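## Task

Put the blue wire down on the table so it lies apart from all other wires, with at least a hand's width of gap to each one; a wire dangling over the table edge may count as failure.

## Robot and tools

Robot: two arms, left_arm and right_arm, each ending in a two-finger parallel gripper with a wrist camera. In the scene frame the origin sits at table-top height halfway between the two nominal bases, a little behind the near table edge; +x points out over the table, +z up, and left_arm is on the +y side (left_arm base near y=+0.273, right_arm near y=-0.282). Arm names do not match image left/right. A gripper's fingers point along its own +z and close along its own y. The reported end_effector_position is the spot between the finger pads, roughly 1 cm short of the tips.

Command rows. Every motion call uses rows of 14 numbers, one list covering both arms: dx, dy, dz, rx, ry, rz, opening for left_arm, then the same seven for right_arm. Each number lies in [-1, 1]. The first six are offsets, not poses: they are measured from that arm's Hand target as it stood when the action or move began, along that Hand target's own axes (not the scene axes). Scale: 1.0 equals 0.6 m for dx, dy, dz and 180 degrees for rx, ry, rz, which together form one rotation vector. Because offsets restart from the current Hand target each call, sending the same offset twice moves the arm twice. All zeros re-request the current Hand target. The opening is absolute, not an offset: +1 fully open (0.093 m), -1 closed. A 0 in the opening slot means half open, so to leave a gripper unchanged resend its present value.

execute_actions(actions, cameras): actions is a list of actions; each action is up to 15 rows, one per 1/30 s step, and a short action repeats its last row to fill 15 steps. All rows in one action count from the same starting Hand target. An empty list returns state plus all camera images; otherwise images only if named in cameras.

move(target, speed, blend, opening_speed, grip_force, blocking, cameras): drives each gripper in a straight line toward target, one 14-number row or a list of up to 15 rows, all offsets counted from the Hand targets at the move's start. speed is in m/s (0.002 to 2.9, default 0.25), rotation limited to twice that in rad/s. blend (m) rounds corners between listed targets; 0 stops at each. opening_speed sets how quickly openings change, per second on the -1..+1 scale (0.2 or more). grip_force is the per-pad force limit in newtons, 10 to 50, and persists; lower force closes slowly. blocking=false returns after about 0.5 s while the move continues. Moves last at most 10 s, do not avoid obstacles, and grippers lag and overshoot more when fast or when the arm is stretched. Avoid paths passing near an arm's own base. The result adds a move: line such as done, off_target, moving, held or fault, plus limits like paced or held.

wait(seconds 0 to 10) lets time pass holding commands. stop brakes a running move. zoom_image(camera, region [x0,y0,x1,y1] pixels, max 504x504) enlarges part of the latest image of cam_head_left, cam_head_right, cam_high, cam_low, cam_left_wrist or cam_right_wrist. read_manual gives licence text only. finished_scene(scene) ends the scene irreversibly; make no other call after it in that reply.

Reading results: end_effector_position (m) and end_effector_quat_wxyz are in the scene frame. Hand target is the last commanded pose after the controller limits rotation to within 40 degrees of the measured one; grippers often rest short of it, so check the position and tilt after each move and send the remaining distance as an offset. grip_measured shows the gripper motor on the +1/-1 scale; pads meet near -0.94 and each millimetre of object width adds about 0.0208. To hold, keep sending the closing value; to release, send a value well above the object's width reading. Joint positions end with the finger gap in metres; Joint torques, velocities (often summarized as within noise) and motor temperatures are also listed. Tool commands shows what each tool is currently being told.

Cautions: the wires must stay fully on the table, never dropped from height, and should be released only when still. Do not strike the table, fixtures (the bar under the bases, plate behind it, low rail) or the other arm; any press between the arms, including one gripper closing on the other's fingers, can fail the scene. Avoid strain on the wrist camera cables. Stretched poses, holding loads, or pushing into unreachable targets heat motors; MOTOR HOT appears at 75 °C, and at 90 °C the arm folds away and stops working. An arm blocked by contact keeps pushing until commanded back beyond its gripper. Loose objects may occasionally be nudged by the scene. Smooth, quick, low-effort motion is preferred.

Each tool is called by a JSON object that holds its "name" and its "arguments", one argument or row to a line.

## Session

{"name": "execute_actions", "arguments": {
  "actions": [],
  "cameras": ["all"]
}}

Scene clock: 0.00 s.
left_arm: end_effector_position=(+0.3857, +0.2488, +0.3810) grip_measured=+1.000 end_effector_quat_wxyz=(+0.697, +0.023, +0.716, +0.000) | right_arm: end_effector_position=(+0.2940, +0.0414, +0.2595) grip_measured=-0.926 end_effector_quat_wxyz=(-0.429, +0.545, -0.549, -0.467)
Joint positions: left_arm=[0 1.047 1.047 0 0 0 0.093] | right_arm=[0.538 1.633 1.201 -0.041 -1.08 -0.349 0.001]
Joint velocities: within noise
Joint torques (N m): no reading
Motor temperatures (°C): left_arm=[25 40 29 41 23 23 25] | right_arm=[28 33 32 34 22 22 23]
Heat: left arm: 41 °C; right arm: 34 °C.
Hand target: left_arm +0.3839, +0.2496, +0.3848; +0.700, +0.021, +0.714, +0.001 | right_arm +0.2945, +0.0416, +0.2661; -0.436, +0.546, -0.544, -0.465
Tool commands: left_gripper/opening=+1.0 right_gripper/opening=-0.931583

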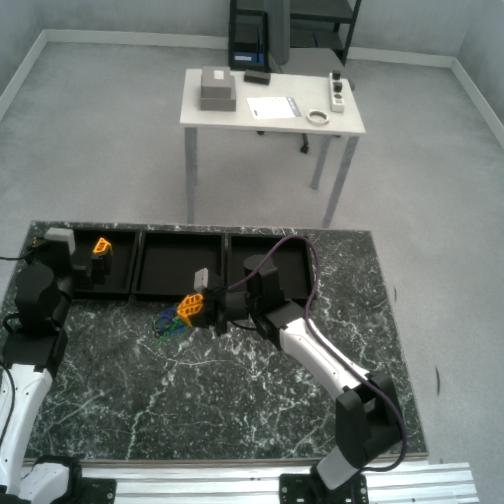

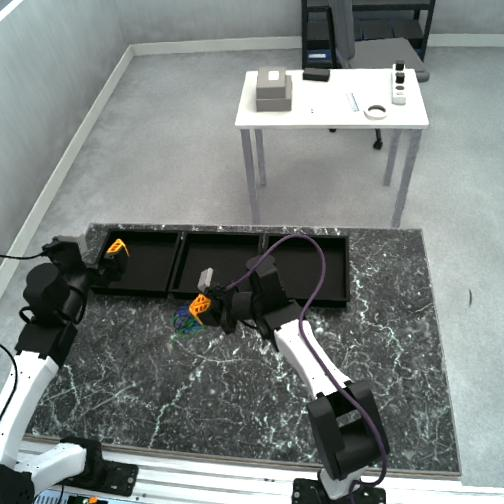

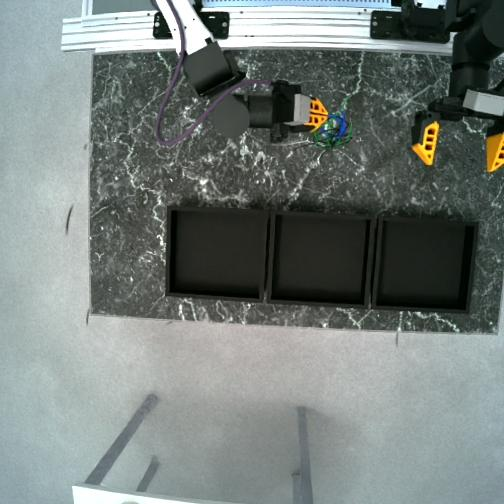

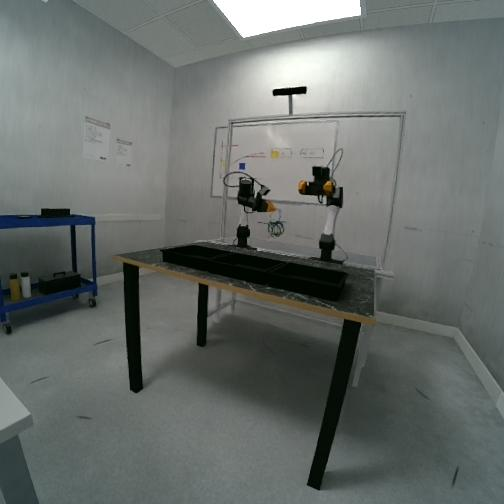

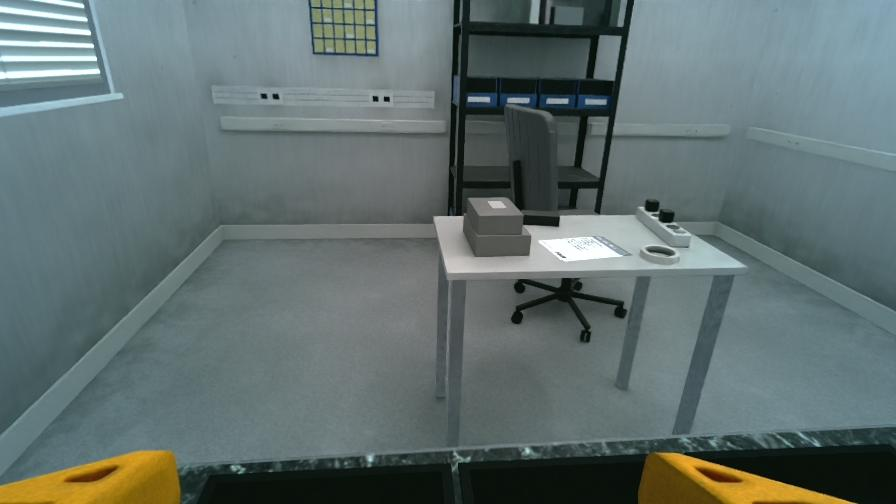

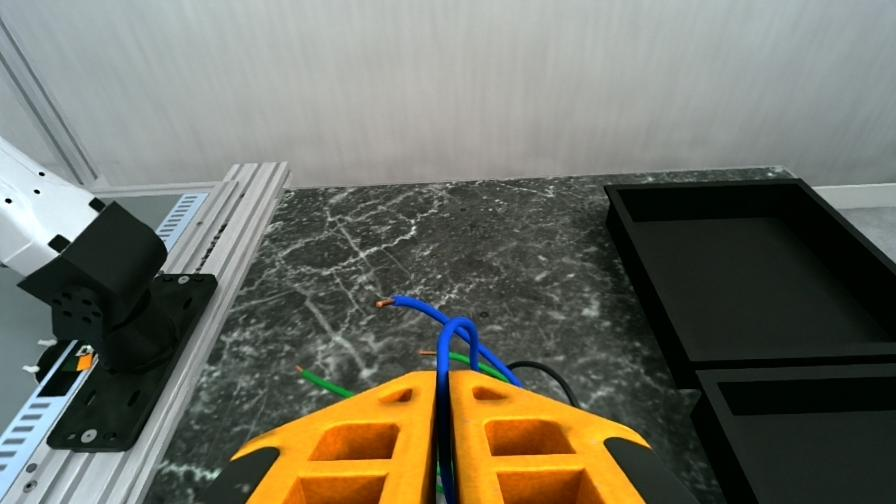

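{"name": "zoom_image", "arguments": {
  "camera": "cam_right_wrist",
  "region": [250, 250, 650, 504]
}}

{"name": "zoom_image", "arguments": {
  "camera": "cam_low",
  "region": [220, 160, 340, 260]
}}

{"name": "zoom_image", "arguments": {
  "camera": "cam_head_left",
  "region": [130, 270, 250, 370]
}}

{"name": "zoom_image", "arguments": {
  "camera": "cam_high",
  "region": [280, 80, 380, 170]
}}

{"name": "zoom_image", "arguments": {
  "camera": "cam_head_right",
  "region": [150, 270, 250, 360]
}}

Scaled by 1.260.

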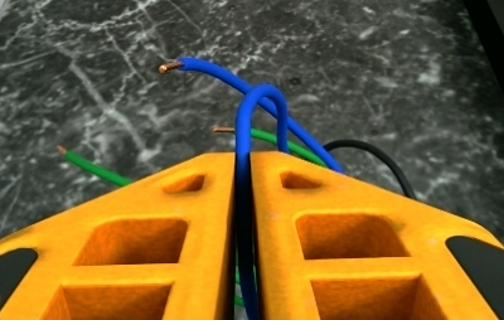

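Scaled by 4.200.

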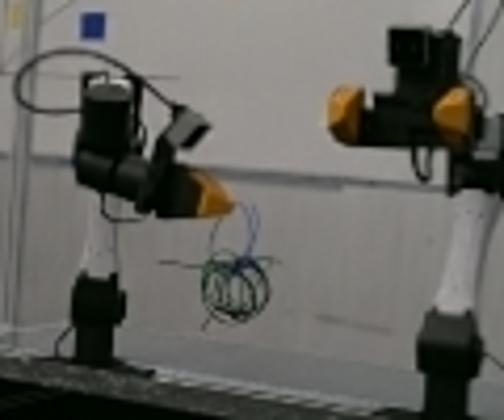

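Scaled by 4.200.

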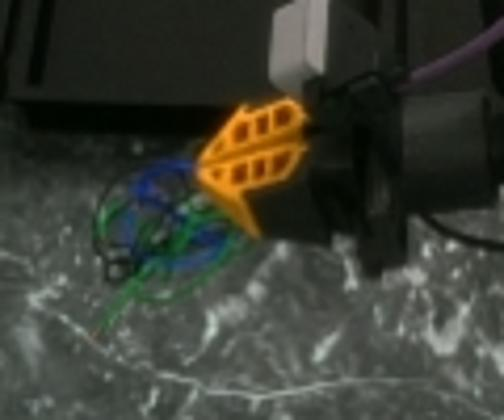

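Scaled by 5.040.

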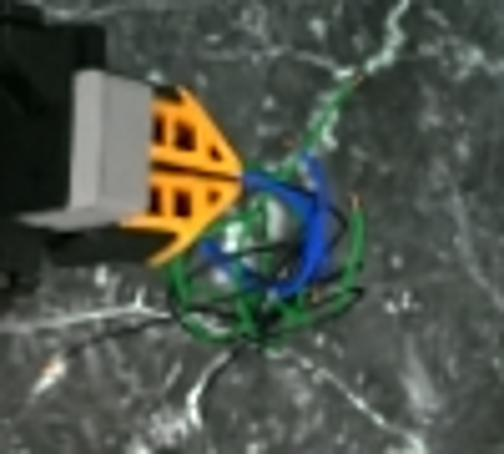

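Scaled by 5.040.

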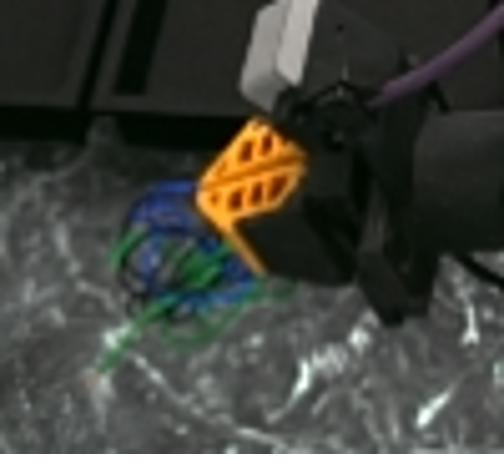

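{"name": "move", "arguments": {
  "target": [0.1313, -0.1403, -0.1003, 0.2791, 0.0582, 0.0274, 1.0, -0.1135, -0.212, -0.0619, 0, 0, 0, -0.931583],
  "speed": 0.12,
  "cameras": ["all"]
}}

Scene clock: 168.90 s.
left_arm: end_effector_position=(+0.3188, +0.1690, +0.3005) grip_measured=+1.000 end_effector_quat_wxyz=(+0.557, +0.338, +0.708, -0.272) | right_arm: end_effector_position=(+0.4196, +0.0222, +0.3378) grip_measured=-0.926 end_effector_quat_wxyz=(-0.434, +0.542, -0.550, -0.465)
Joint positions: left_arm=[0.2 1.067 0.977 -0.294 1.035 0.327 0.093] | right_arm=[0.374 2.123 2.188 -0.705 -1.211 -0.54 0.001]
Joint torques (N m): left_arm=[0.94 -1.91 8.59 1.88 0.38 0.26] | right_arm=[-0.59 -10.22 11.64 1.47 -0.46 -0.19]
Motor temperatures (°C): left_arm=[24 40 39 50 22 22 23] | right_arm=[28 40 41 40 22 21 23]
Heat: left arm: 50 °C; right arm: 41 °C.
Hand target: left_arm +0.3199, +0.1697, +0.3048; +0.558, +0.345, +0.704, -0.270 | right_arm +0.4243, +0.0217, +0.3364; -0.436, +0.546, -0.544, -0.465
Off the commanded pose: left_arm 0.004 m, 1 deg | right_arm 0.005 m, 1 deg.
move: done
camera_calibration:
cam_left_wrist: T_world_to_cam=[[-0.80557, -0.589109, 0.063303, 0.33251], [-0.359951, 0.401728, -0.842051, 0.348838], [0.470629, -0.701117, -0.53567, 0.214908], [0, 0, 0, 1]] pos_world=[0.292283, 0.206422, 0.38781]
cam_right_wrist: T_world_to_cam=[[0.998479, 0.0000043391, -0.0551363, -0.402017], [-0.0425172, -0.636619, -0.770006, 0.32604], [-0.0351042, 0.771179, -0.63565, 0.299508], [0, 0, 0, 1]] pos_world=[0.425781, -0.0234094, 0.419269]

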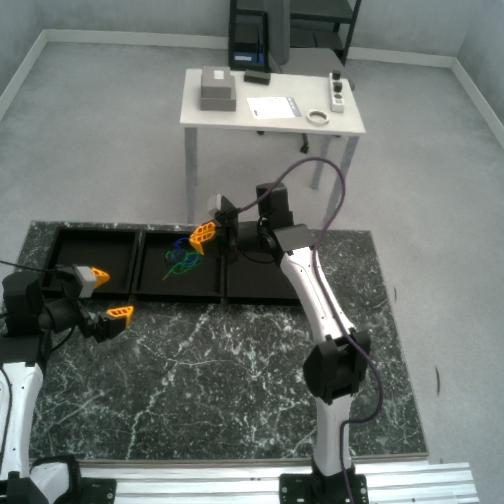

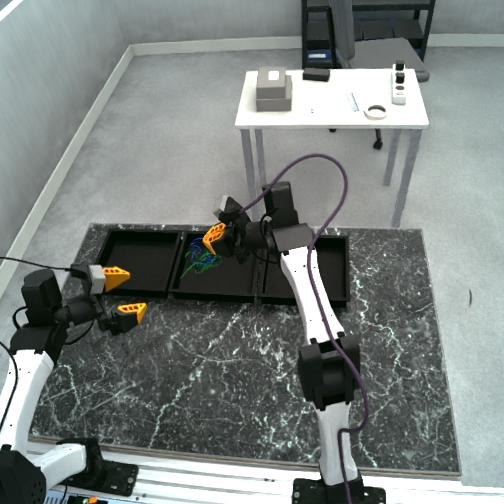

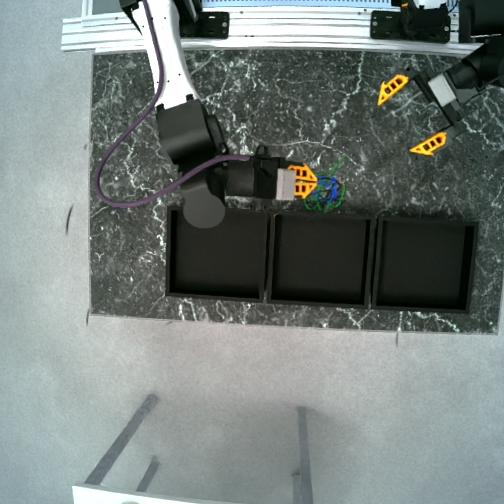

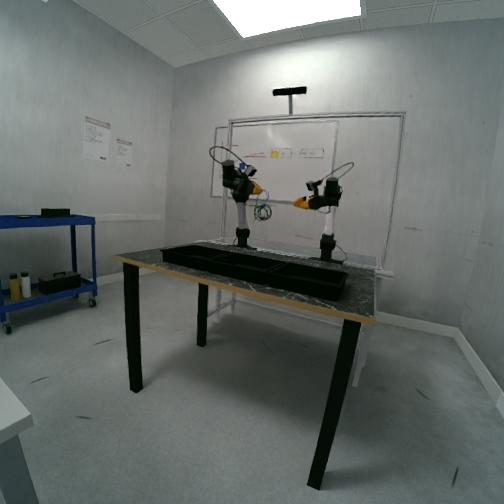

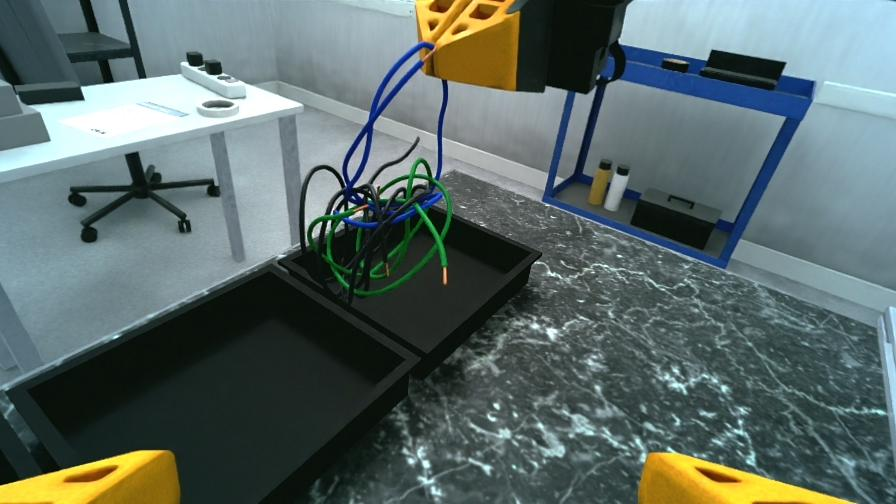

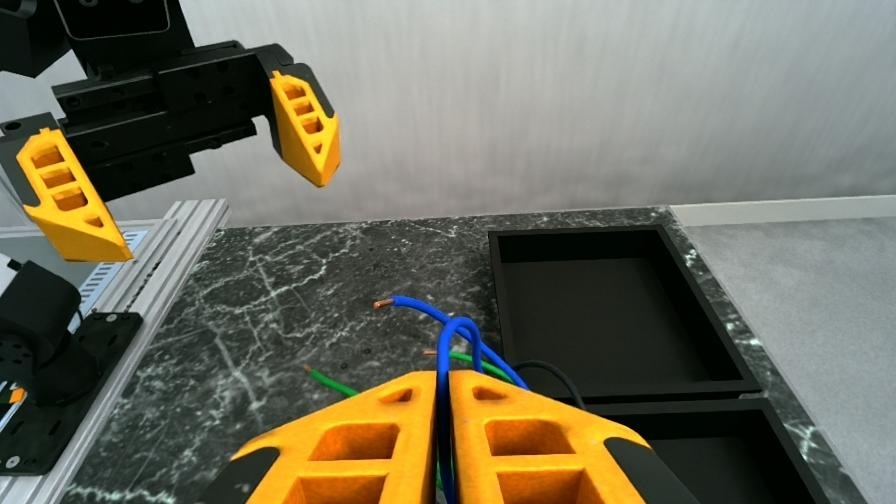

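{"name": "zoom_image", "arguments": {
  "camera": "cam_left_wrist",
  "region": [280, 20, 500, 310]
}}

{"name": "zoom_image", "arguments": {
  "camera": "cam_left_wrist",
  "region": [290, 130, 470, 310]
}}

Scaled by 1.738.

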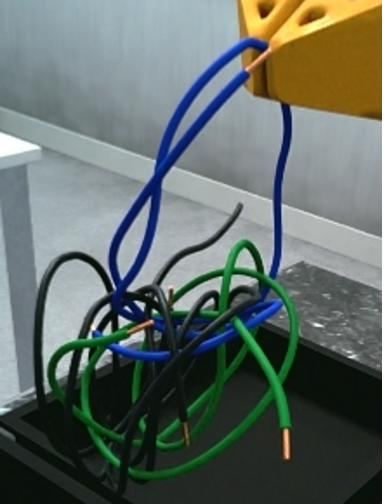

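Scaled by 2.800.

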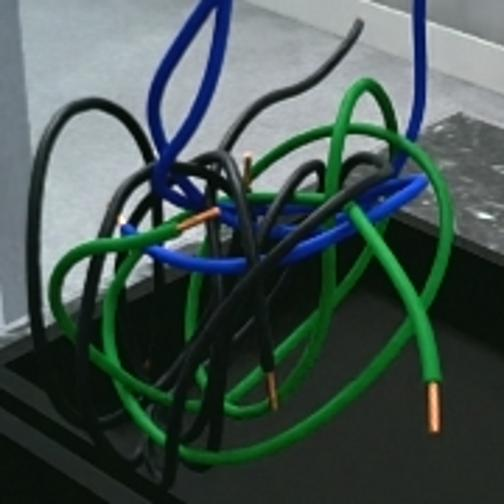

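{"name": "move", "arguments": {
  "target": [0.318, -0.0595, 0.137, 0.083, 0.0531, 0.0255, 1.0, 0.283, 0.1498, 0.0218, 0, 0, 0, -0.931583],
  "speed": 0.1,
  "cameras": ["all"]
}}

{"name": "zoom_image", "arguments": {
  "camera": "cam_left_wrist",
  "region": [250, 0, 650, 350]
}}

Scene clock: 346.60 s.
left_arm: end_effector_position=(+0.3155, +0.1200, +0.1072) grip_measured=+1.000 end_effector_quat_wxyz=(+0.461, +0.459, +0.693, -0.312) | right_arm: end_effector_position=(+0.3327, -0.0023, +0.1524) grip_measured=-0.926 end_effector_quat_wxyz=(-0.414, +0.537, -0.561, -0.475)
Joint positions: left_arm=[0.018 1.436 0.625 0.067 1.038 0.673 0.093] | right_arm=[0.379 1.851 1.069 0.085 -1.214 -0.546 0.001]
Joint torques (N m): left_arm=[0.06 -3.73 4.97 1.88 0.37 0.28] | right_arm=[0.47 -13.55 7.72 1.84 -0.32 0.06]
Heat: left arm: 46 °C; right arm: 44 °C.
Hand target: left_arm +0.3144, +0.1199, +0.1000; +0.458, +0.464, +0.693, -0.308 | right_arm +0.3301, -0.0002, +0.1699; -0.436, +0.546, -0.544, -0.464
Off the commanded pose: left_arm 0.007 m, 1 deg | right_arm 0.018 m, 4 deg.
move: off_target (right_arm)
camera_calibration:
cam_left_wrist: T_world_to_cam=[[-0.932816, -0.353544, 0.0697202, 0.324446], [-0.283581, 0.600832, -0.747384, 0.146346], [0.222343, -0.716943, -0.660724, 0.172177], [0, 0, 0, 1]] pos_world=[0.305867, 0.150218, 0.200518]
cam_right_wrist: T_world_to_cam=[[0.99464, 0.00902905, -0.103002, -0.316935], [-0.0724799, -0.649564, -0.756845, 0.171852], [-0.0737399, 0.760254, -0.645428, 0.211838], [0, 0, 0, 1]] pos_world=[0.343313, -0.0465599, 0.234146]

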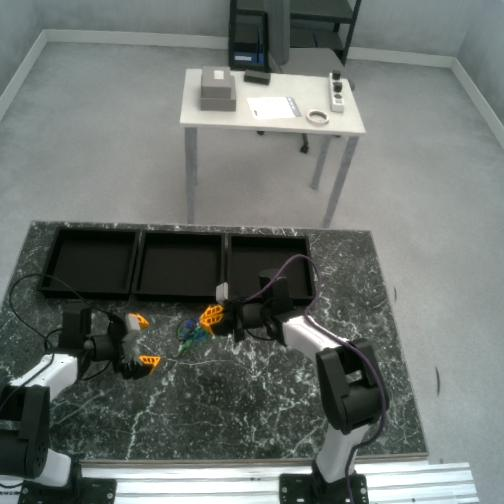

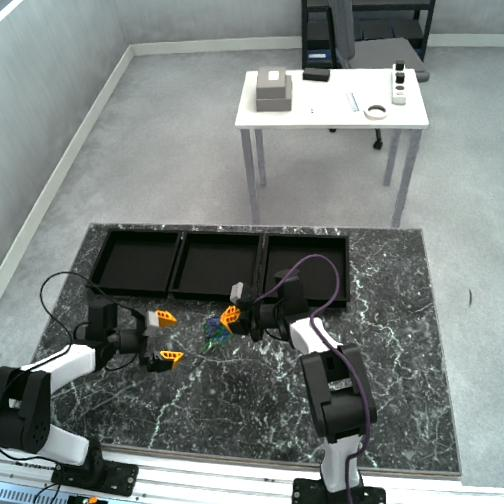

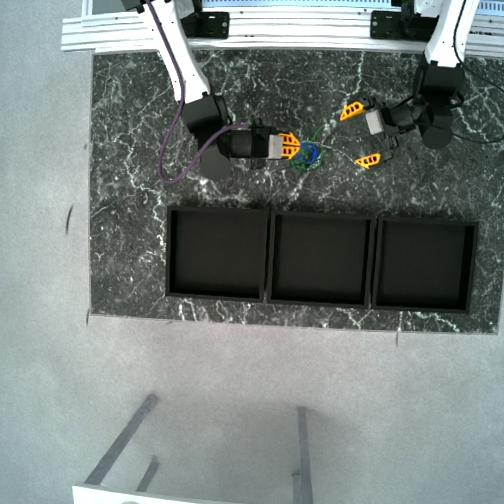

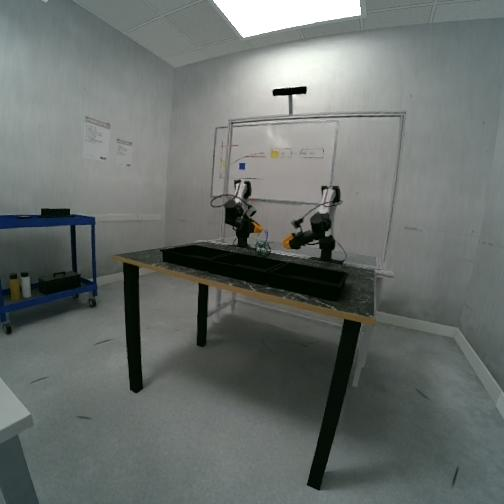

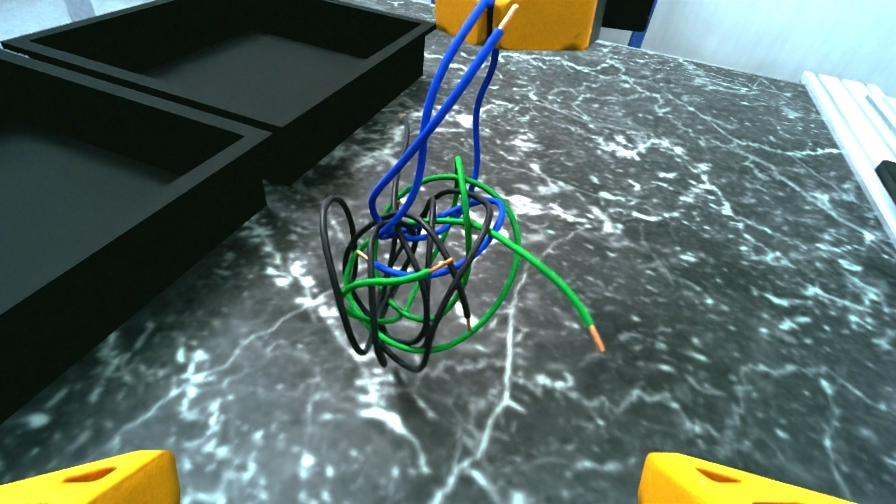

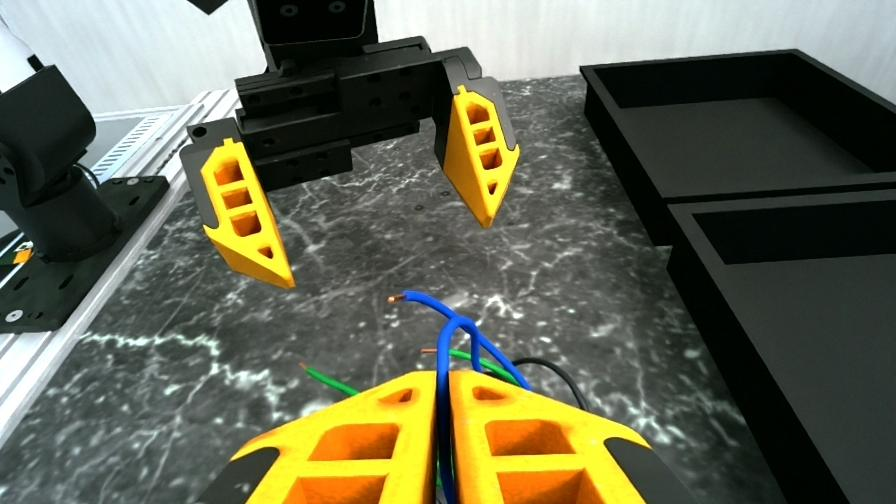

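Scaled by 1.260.

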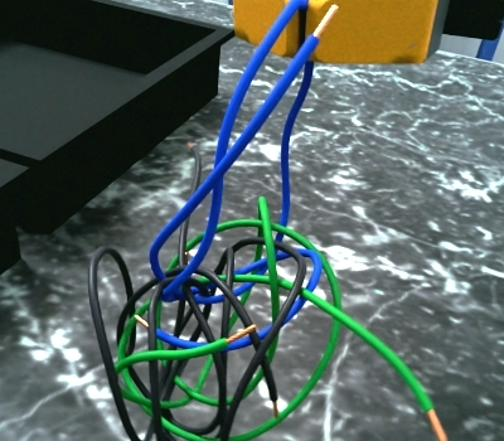

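{"name": "zoom_image", "arguments": {
  "camera": "cam_left_wrist",
  "region": [310, 140, 530, 380]
}}

{"name": "zoom_image", "arguments": {
  "camera": "cam_left_wrist",
  "region": [340, 0, 540, 200]
}}

Scaled by 2.100.

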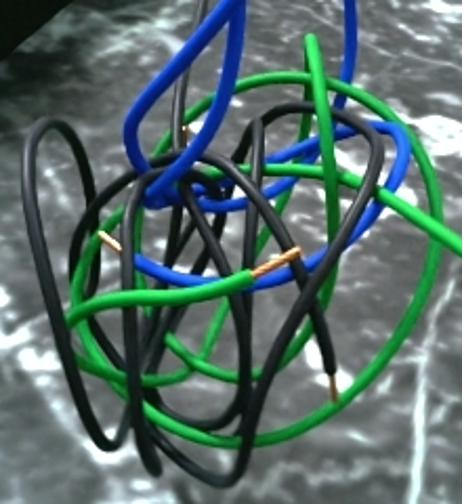

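Scaled by 2.520.

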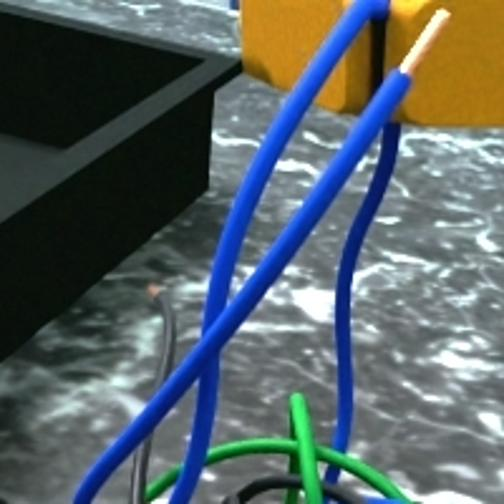

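{"name": "zoom_image", "arguments": {
  "camera": "cam_high",
  "region": [270, 90, 400, 200]
}}

{"name": "zoom_image", "arguments": {
  "camera": "cam_head_left",
  "region": [110, 270, 250, 390]
}}

{"name": "zoom_image", "arguments": {
  "camera": "cam_low",
  "region": [220, 170, 350, 270]
}}

Scaled by 3.877.

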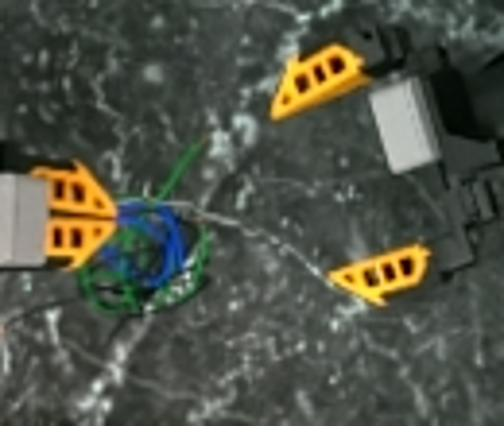

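Scaled by 3.600.

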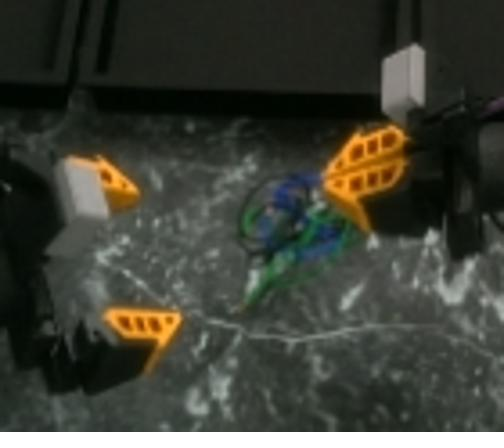

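Scaled by 3.877.

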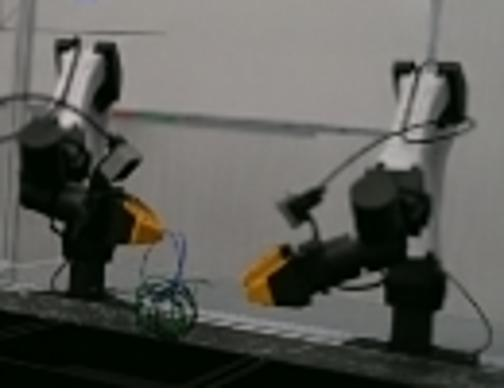

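{"name": "move", "arguments": {
  "target": [0.0223, 0.0062, 0.1178, 0, 0, 0, 1.0, 0, 0, 0, 0, 0, 0, -0.931583],
  "speed": 0.08,
  "cameras": ["cam_left_wrist", "cam_right_wrist", "cam_high"]
}}

{"name": "zoom_image", "arguments": {
  "camera": "cam_left_wrist",
  "region": [250, 100, 650, 450]
}}

Scene clock: 495.67 s.
left_arm: end_effector_position=(+0.3372, +0.0660, +0.0648) grip_measured=+1.000 end_effector_quat_wxyz=(+0.461, +0.470, +0.686, -0.310) | right_arm: end_effector_position=(+0.3329, -0.0023, +0.1526) grip_measured=-0.926 end_effector_quat_wxyz=(-0.415, +0.537, -0.561, -0.475)
Joint positions: left_arm=[-0.176 1.684 0.614 0.487 0.893 0.497 0.093] | right_arm=[0.379 1.851 1.069 0.088 -1.214 -0.544 0.001]
Joint torques (N m): left_arm=[0.1 -4.7 5.53 2.16 0.18 -0.1] | right_arm=[0.49 -13.5 7.66 1.83 -0.32 0.05]
Motor temperatures (°C): left_arm=[24 37 36 45 22 21 21] | right_arm=[26 55 37 38 22 21 23]
Heat: left arm: 45 °C; right arm: 55 °C.
Hand target: left_arm +0.3406, +0.0660, +0.0600; +0.458, +0.464, +0.693, -0.308 | right_arm +0.3301, -0.0002, +0.1698; -0.436, +0.546, -0.544, -0.465
Off the commanded pose: left_arm 0.006 m, 1 deg | right_arm 0.018 m, 3 deg.
move: off_target (right_arm)
camera_calibration:
cam_left_wrist: T_world_to_cam=[[-0.940395, -0.335857, 0.0534498, 0.330955], [-0.260831, 0.611429, -0.747076, 0.144916], [0.21823, -0.716488, -0.662587, 0.102099], [0, 0, 0, 1]] pos_world=[0.326746, 0.0957009, 0.158223]
cam_right_wrist: T_world_to_cam=[[0.994707, 0.00871285, -0.102378, -0.317186], [-0.0722697, -0.648938, -0.757401, 0.172172], [-0.0730361, 0.760791, -0.644874, 0.211694], [0, 0, 0, 1]] pos_world=[0.343411, -0.0465622, 0.234446]
Images, in order (width x height): cam_high 504x504, cam_left_wrist 896x504, cam_right_wrist 896x504.

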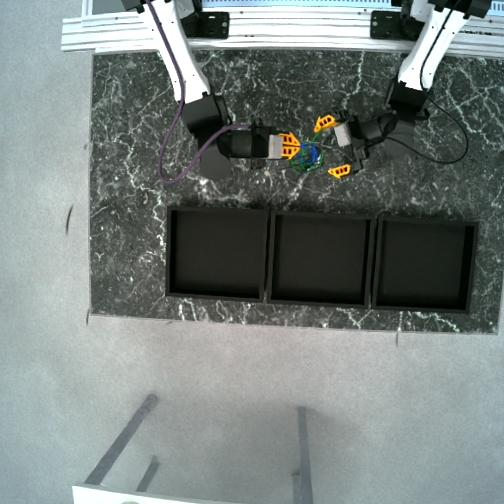

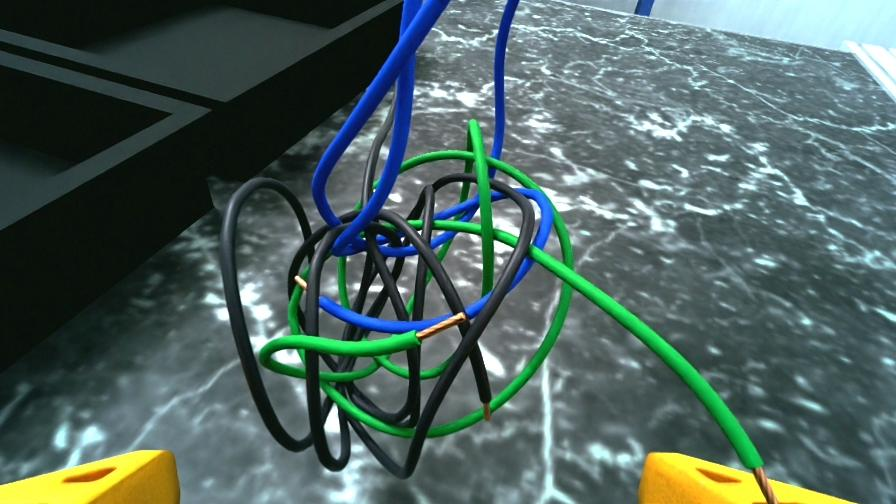

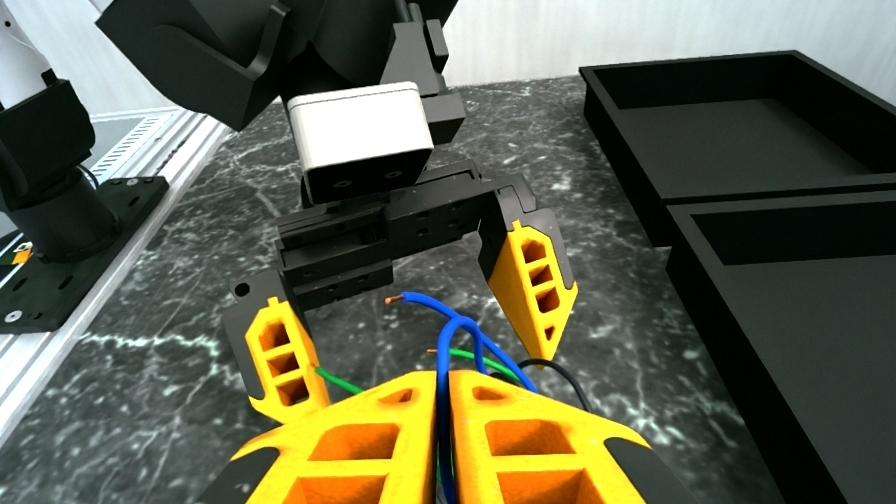

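Scaled by 1.260.

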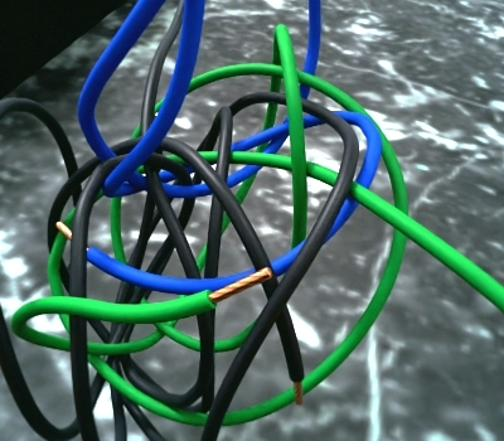

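{"name": "move", "arguments": {
  "target": [0.0192, 0.0117, 0.0715, 0, 0, 0, 1.0, 0, 0, 0, 0, 0, 0, -0.931583],
  "speed": 0.06,
  "cameras": ["cam_left_wrist", "cam_right_wrist", "cam_high"]
}}

Scene clock: 582.70 s.
left_arm: end_effector_position=(+0.3543, +0.0374, +0.0357) grip_measured=+1.000 end_effector_quat_wxyz=(+0.458, +0.469, +0.688, -0.311) | right_arm: end_effector_position=(+0.3329, -0.0023, +0.1526) grip_measured=-0.926 end_effector_quat_wxyz=(-0.415, +0.537, -0.561, -0.475)
Joint positions: left_arm=[-0.259 1.869 0.676 0.651 0.824 0.431 0.093] | right_arm=[0.379 1.851 1.069 0.088 -1.214 -0.544 0.001]
Joint torques (N m): left_arm=[0.1 -5.55 5.96 2.19 0.13 -0.09] | right_arm=[0.49 -13.52 7.66 1.82 -0.32 0.05]
Motor temperatures (°C): left_arm=[23 39 36 47 22 21 21] | right_arm=[26 57 36 39 22 21 23]
Heat: left arm: 47 °C; right arm: 57 °C.
Hand target: left_arm +0.3603, +0.0363, +0.0326; +0.458, +0.464, +0.693, -0.308 | right_arm +0.3301, -0.0002, +0.1698; -0.436, +0.546, -0.544, -0.465
Off the commanded pose: left_arm 0.007 m, 1 deg | right_arm 0.018 m, 3 deg.
move: off_target (right_arm)
camera_calibration:
cam_left_wrist: T_world_to_cam=[[-0.940121, -0.335504, 0.0600779, 0.338652], [-0.2665, 0.613675, -0.743223, 0.146963], [0.212486, -0.71473, -0.666341, 0.0606785], [0, 0, 0, 1]] pos_world=[0.344646, 0.0668001, 0.129314]
cam_right_wrist: T_world_to_cam=[[0.994707, 0.00871285, -0.102378, -0.317186], [-0.0722697, -0.648938, -0.757401, 0.172172], [-0.0730361, 0.760791, -0.644874, 0.211694], [0, 0, 0, 1]] pos_world=[0.343411, -0.0465622, 0.234446]
Images, in order (width x height): cam_high 504x504, cam_left_wrist 896x504, cam_right_wrist 896x504.

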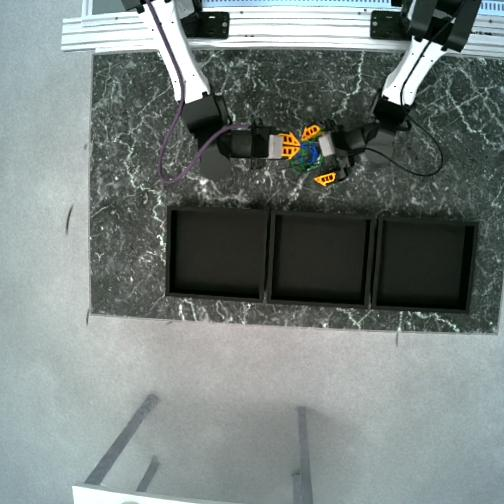

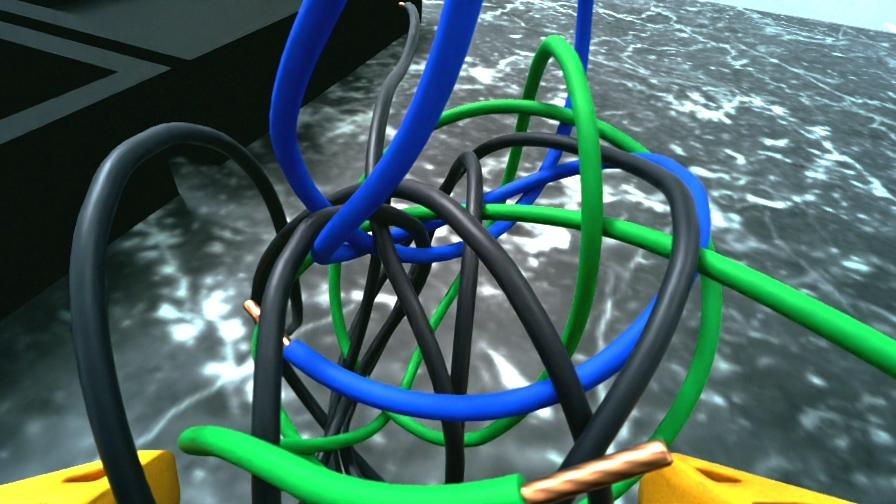

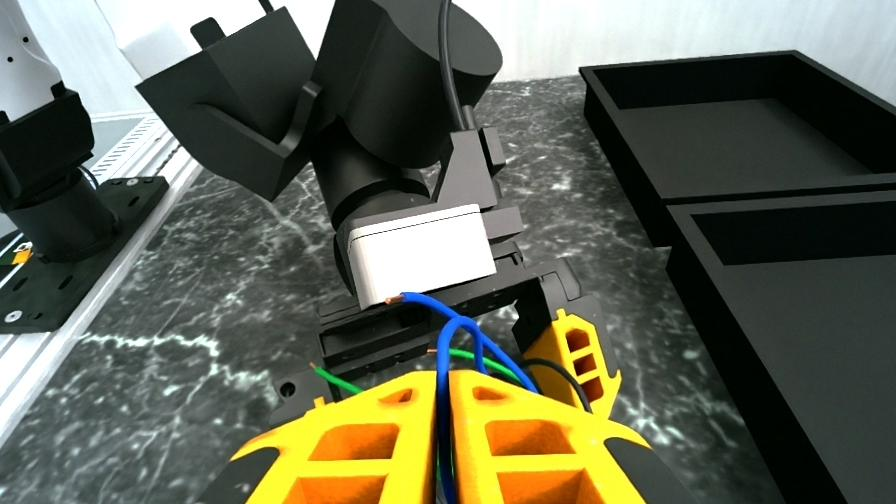

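{"name": "move", "arguments": {
  "target": [0, 0, 0, 0, 0, 0, -1.0, 0, 0, 0, 0, 0, 0, -0.931583],
  "speed": 0.06,
  "grip_force": [25, 50],
  "cameras": ["cam_left_wrist"]
}}

{"name": "wait", "arguments": {
  "seconds": 3,
  "cameras": ["cam_left_wrist", "cam_right_wrist"]
}}

Scene clock: 600.00 s.
left_arm: end_effector_position=(+0.3545, +0.0374, +0.0358) grip_measured=-0.515 end_effector_quat_wxyz=(+0.458, +0.469, +0.688, -0.311) | right_arm: end_effector_position=(+0.3330, -0.0023, +0.1527) grip_measured=-0.926 end_effector_quat_wxyz=(-0.415, +0.537, -0.561, -0.475)
Joint positions: left_arm=[-0.259 1.869 0.676 0.651 0.823 0.431 0.02] | right_arm=[0.379 1.851 1.069 0.088 -1.214 -0.544 0.001]
Joint velocities: left_arm=[-0.012 -0.012 -0.002 -0.007 0.022 -0.066 -0.015] | right_arm=[within noise]
Joint torques (N m): left_arm=[0.09 -5.55 5.96 2.22 0.16 -0.09] | right_arm=[0.47 -13.5 7.68 1.83 -0.32 0.06]
Motor temperatures (°C): left_arm=[23 39 36 47 22 21 21] | right_arm=[26 57 35 39 22 21 23]
Heat: left arm: 47 °C; right arm: 57 °C.
Hand target: left_arm +0.3603, +0.0363, +0.0326; +0.458, +0.464, +0.693, -0.308 | right_arm +0.3301, -0.0002, +0.1698; -0.436, +0.546, -0.544, -0.464
Off the commanded pose: left_arm 0.007 m, 1 deg | right_arm 0.018 m, 3 deg.
grip_force (N): 25, 50
move: moving (left_arm; no rest 5 s after the path's end), off_target (right_arm)
camera_calibration:
cam_left_wrist: T_world_to_cam=[[-0.939897, -0.336223, 0.0595569, 0.338779], [-0.266566, 0.613501, -0.743344, 0.147114], [0.213391, -0.714543, -0.666253, 0.0603886], [0, 0, 0, 1]] pos_world=[0.344747, 0.0668007, 0.129414]
Images, in order (width x height): cam_left_wrist 896x504.

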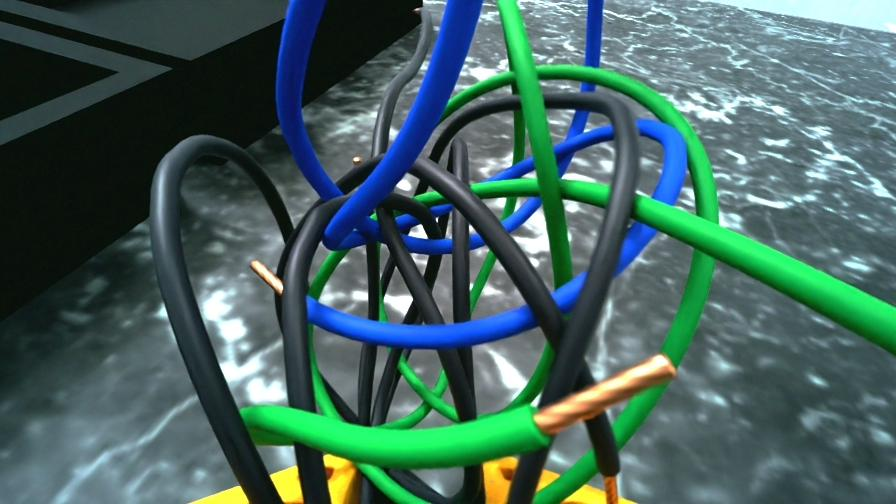

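Scene clock: 603.00 s.
left_arm: end_effector_position=(+0.3547, +0.0375, +0.0357) grip_measured=-0.885 end_effector_quat_wxyz=(+0.458, +0.469, +0.689, -0.310) | right_arm: end_effector_position=(+0.3330, -0.0023, +0.1527) grip_measured=-0.926 end_effector_quat_wxyz=(-0.415, +0.537, -0.560, -0.475)
Joint positions: left_arm=[-0.259 1.869 0.676 0.651 0.822 0.43 0.003] | right_arm=[0.379 1.851 1.069 0.089 -1.214 -0.544 0.001]
Joint torques (N m): left_arm=[0.1 -5.55 5.97 2.22 0.17 -0.08] | right_arm=[0.49 -13.49 7.65 1.83 -0.32 0.05]
Motor temperatures (°C): left_arm=[23 39 36 47 22 21 21] | right_arm=[26 57 35 39 22 21 23]
Heat: left arm: 47 °C; right arm: 57 °C.
Hand target: left_arm +0.3603, +0.0363, +0.0326; +0.458, +0.464, +0.693, -0.308 | right_arm +0.3301, -0.0002, +0.1698; -0.436, +0.546, -0.544, -0.464
Tool commands: left_gripper/opening=-1.0 right_gripper/opening=-0.931583
Off the commanded pose: left_arm 0.007 m, 1 deg | right_arm 0.017 m, 3 deg.
grip_force (N): 25, 50
wait: 3.00 s; at rest by 1.57 s
camera_calibration:
cam_left_wrist: T_world_to_cam=[[-0.939438, -0.337528, 0.0594252, 0.33886], [-0.267461, 0.613623, -0.742921, 0.147251], [0.214292, -0.713822, -0.666736, 0.0600755], [0, 0, 0, 1]] pos_world=[0.344848, 0.0669018, 0.129313]
cam_right_wrist: T_world_to_cam=[[0.99478, 0.00868504, -0.10167, -0.317366], [-0.0717614, -0.648799, -0.757568, 0.172119], [-0.0725427, 0.76091, -0.644789, 0.211575], [0, 0, 0, 1]] pos_world=[0.34341, -0.0465627, 0.234546]
Images, in order (width x height): cam_left_wrist 896x504, cam_right_wrist 896x504.

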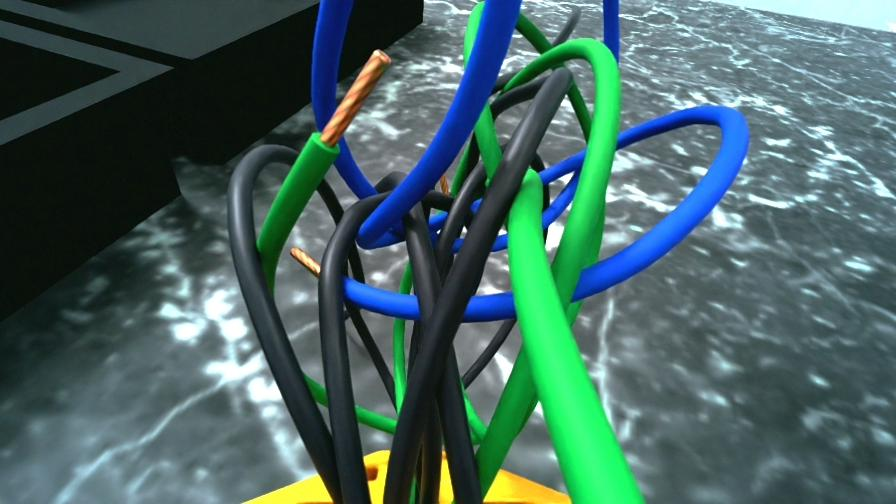

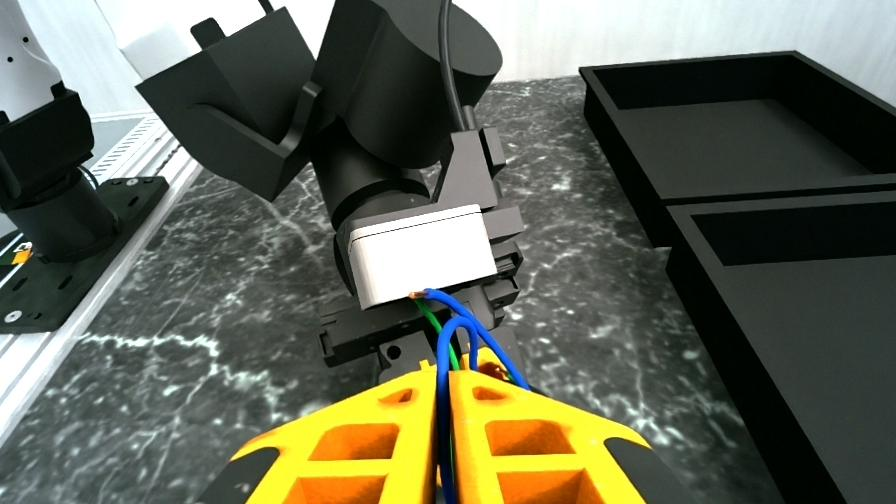

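{"name": "move", "arguments": {
  "target": [0, 0, 0, 0, 0, 0, -1.0, -0.0818, 0.0025, -0.0157, 0, 0, 0, -0.931583],
  "speed": 0.04,
  "cameras": ["cam_left_wrist", "cam_right_wrist", "cam_head_left"]
}}

Scene clock: 622.80 s.
left_arm: end_effector_position=(+0.3585, +0.0362, +0.0410) grip_measured=-0.885 end_effector_quat_wxyz=(+0.469, +0.471, +0.681, -0.307) | right_arm: end_effector_position=(+0.3308, -0.0043, +0.1881) grip_measured=-0.926 end_effector_quat_wxyz=(-0.409, +0.531, -0.571, -0.474)
Joint positions: left_arm=[-0.259 1.869 0.682 0.674 0.822 0.43 0.003] | right_arm=[0.379 1.777 1.143 -0.071 -1.201 -0.533 0.001]
Joint torques (N m): left_arm=[0.09 -5.6 5.49 1.98 0.15 -0.09] | right_arm=[0.59 -13.31 12.38 1.55 -0.44 0.01]
Motor temperatures (°C): left_arm=[23 39 36 46 22 21 22] | right_arm=[26 57 36 39 22 21 23]
Heat: left arm: 46 °C; right arm: 57 °C.
Hand target: left_arm +0.3603, +0.0363, +0.0325; +0.458, +0.464, +0.693, -0.308 | right_arm +0.3300, -0.0002, +0.2198; -0.436, +0.546, -0.544, -0.465
Off the commanded pose: left_arm 0.009 m, 2 deg | right_arm 0.032 m, 5 deg.
grip_force (N): 25, 50
move: off_target (right_arm)
camera_calibration:
cam_left_wrist: T_world_to_cam=[[-0.940949, -0.336553, 0.0367099, 0.343225], [-0.246827, 0.60776, -0.754787, 0.146281], [0.231715, -0.719277, -0.654942, 0.0553229], [0, 0, 0, 1]] pos_world=[0.346244, 0.0664023, 0.134044]
cam_right_wrist: T_world_to_cam=[[0.992605, -0.005659, -0.121254, -0.307311], [-0.0951037, -0.656995, -0.747872, 0.203296], [-0.0754311, 0.753874, -0.652675, 0.238198], [0, 0, 0, 1]] pos_world=[0.34234, -0.0477459, 0.270243]
Images, in order (width x height): cam_head_left 504x504, cam_left_wrist 896x504, cam_right_wrist 896x504.

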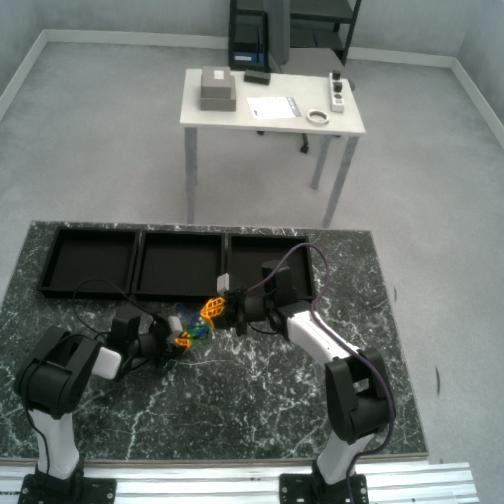

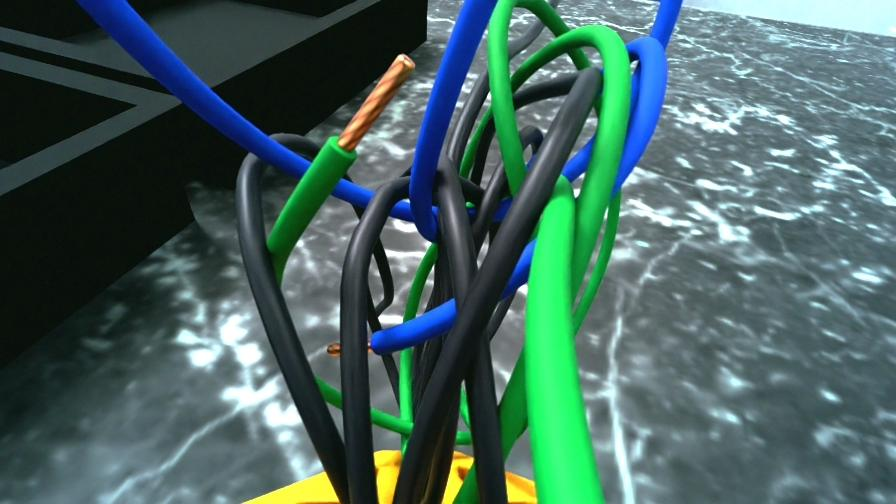

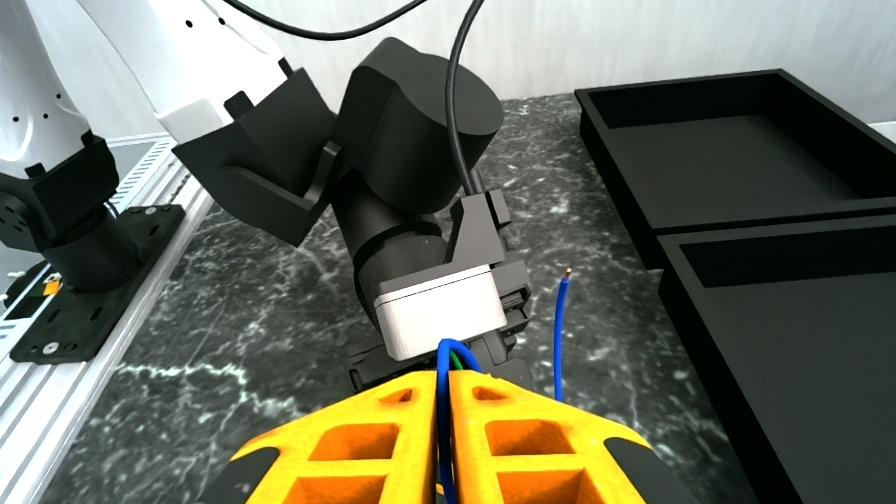

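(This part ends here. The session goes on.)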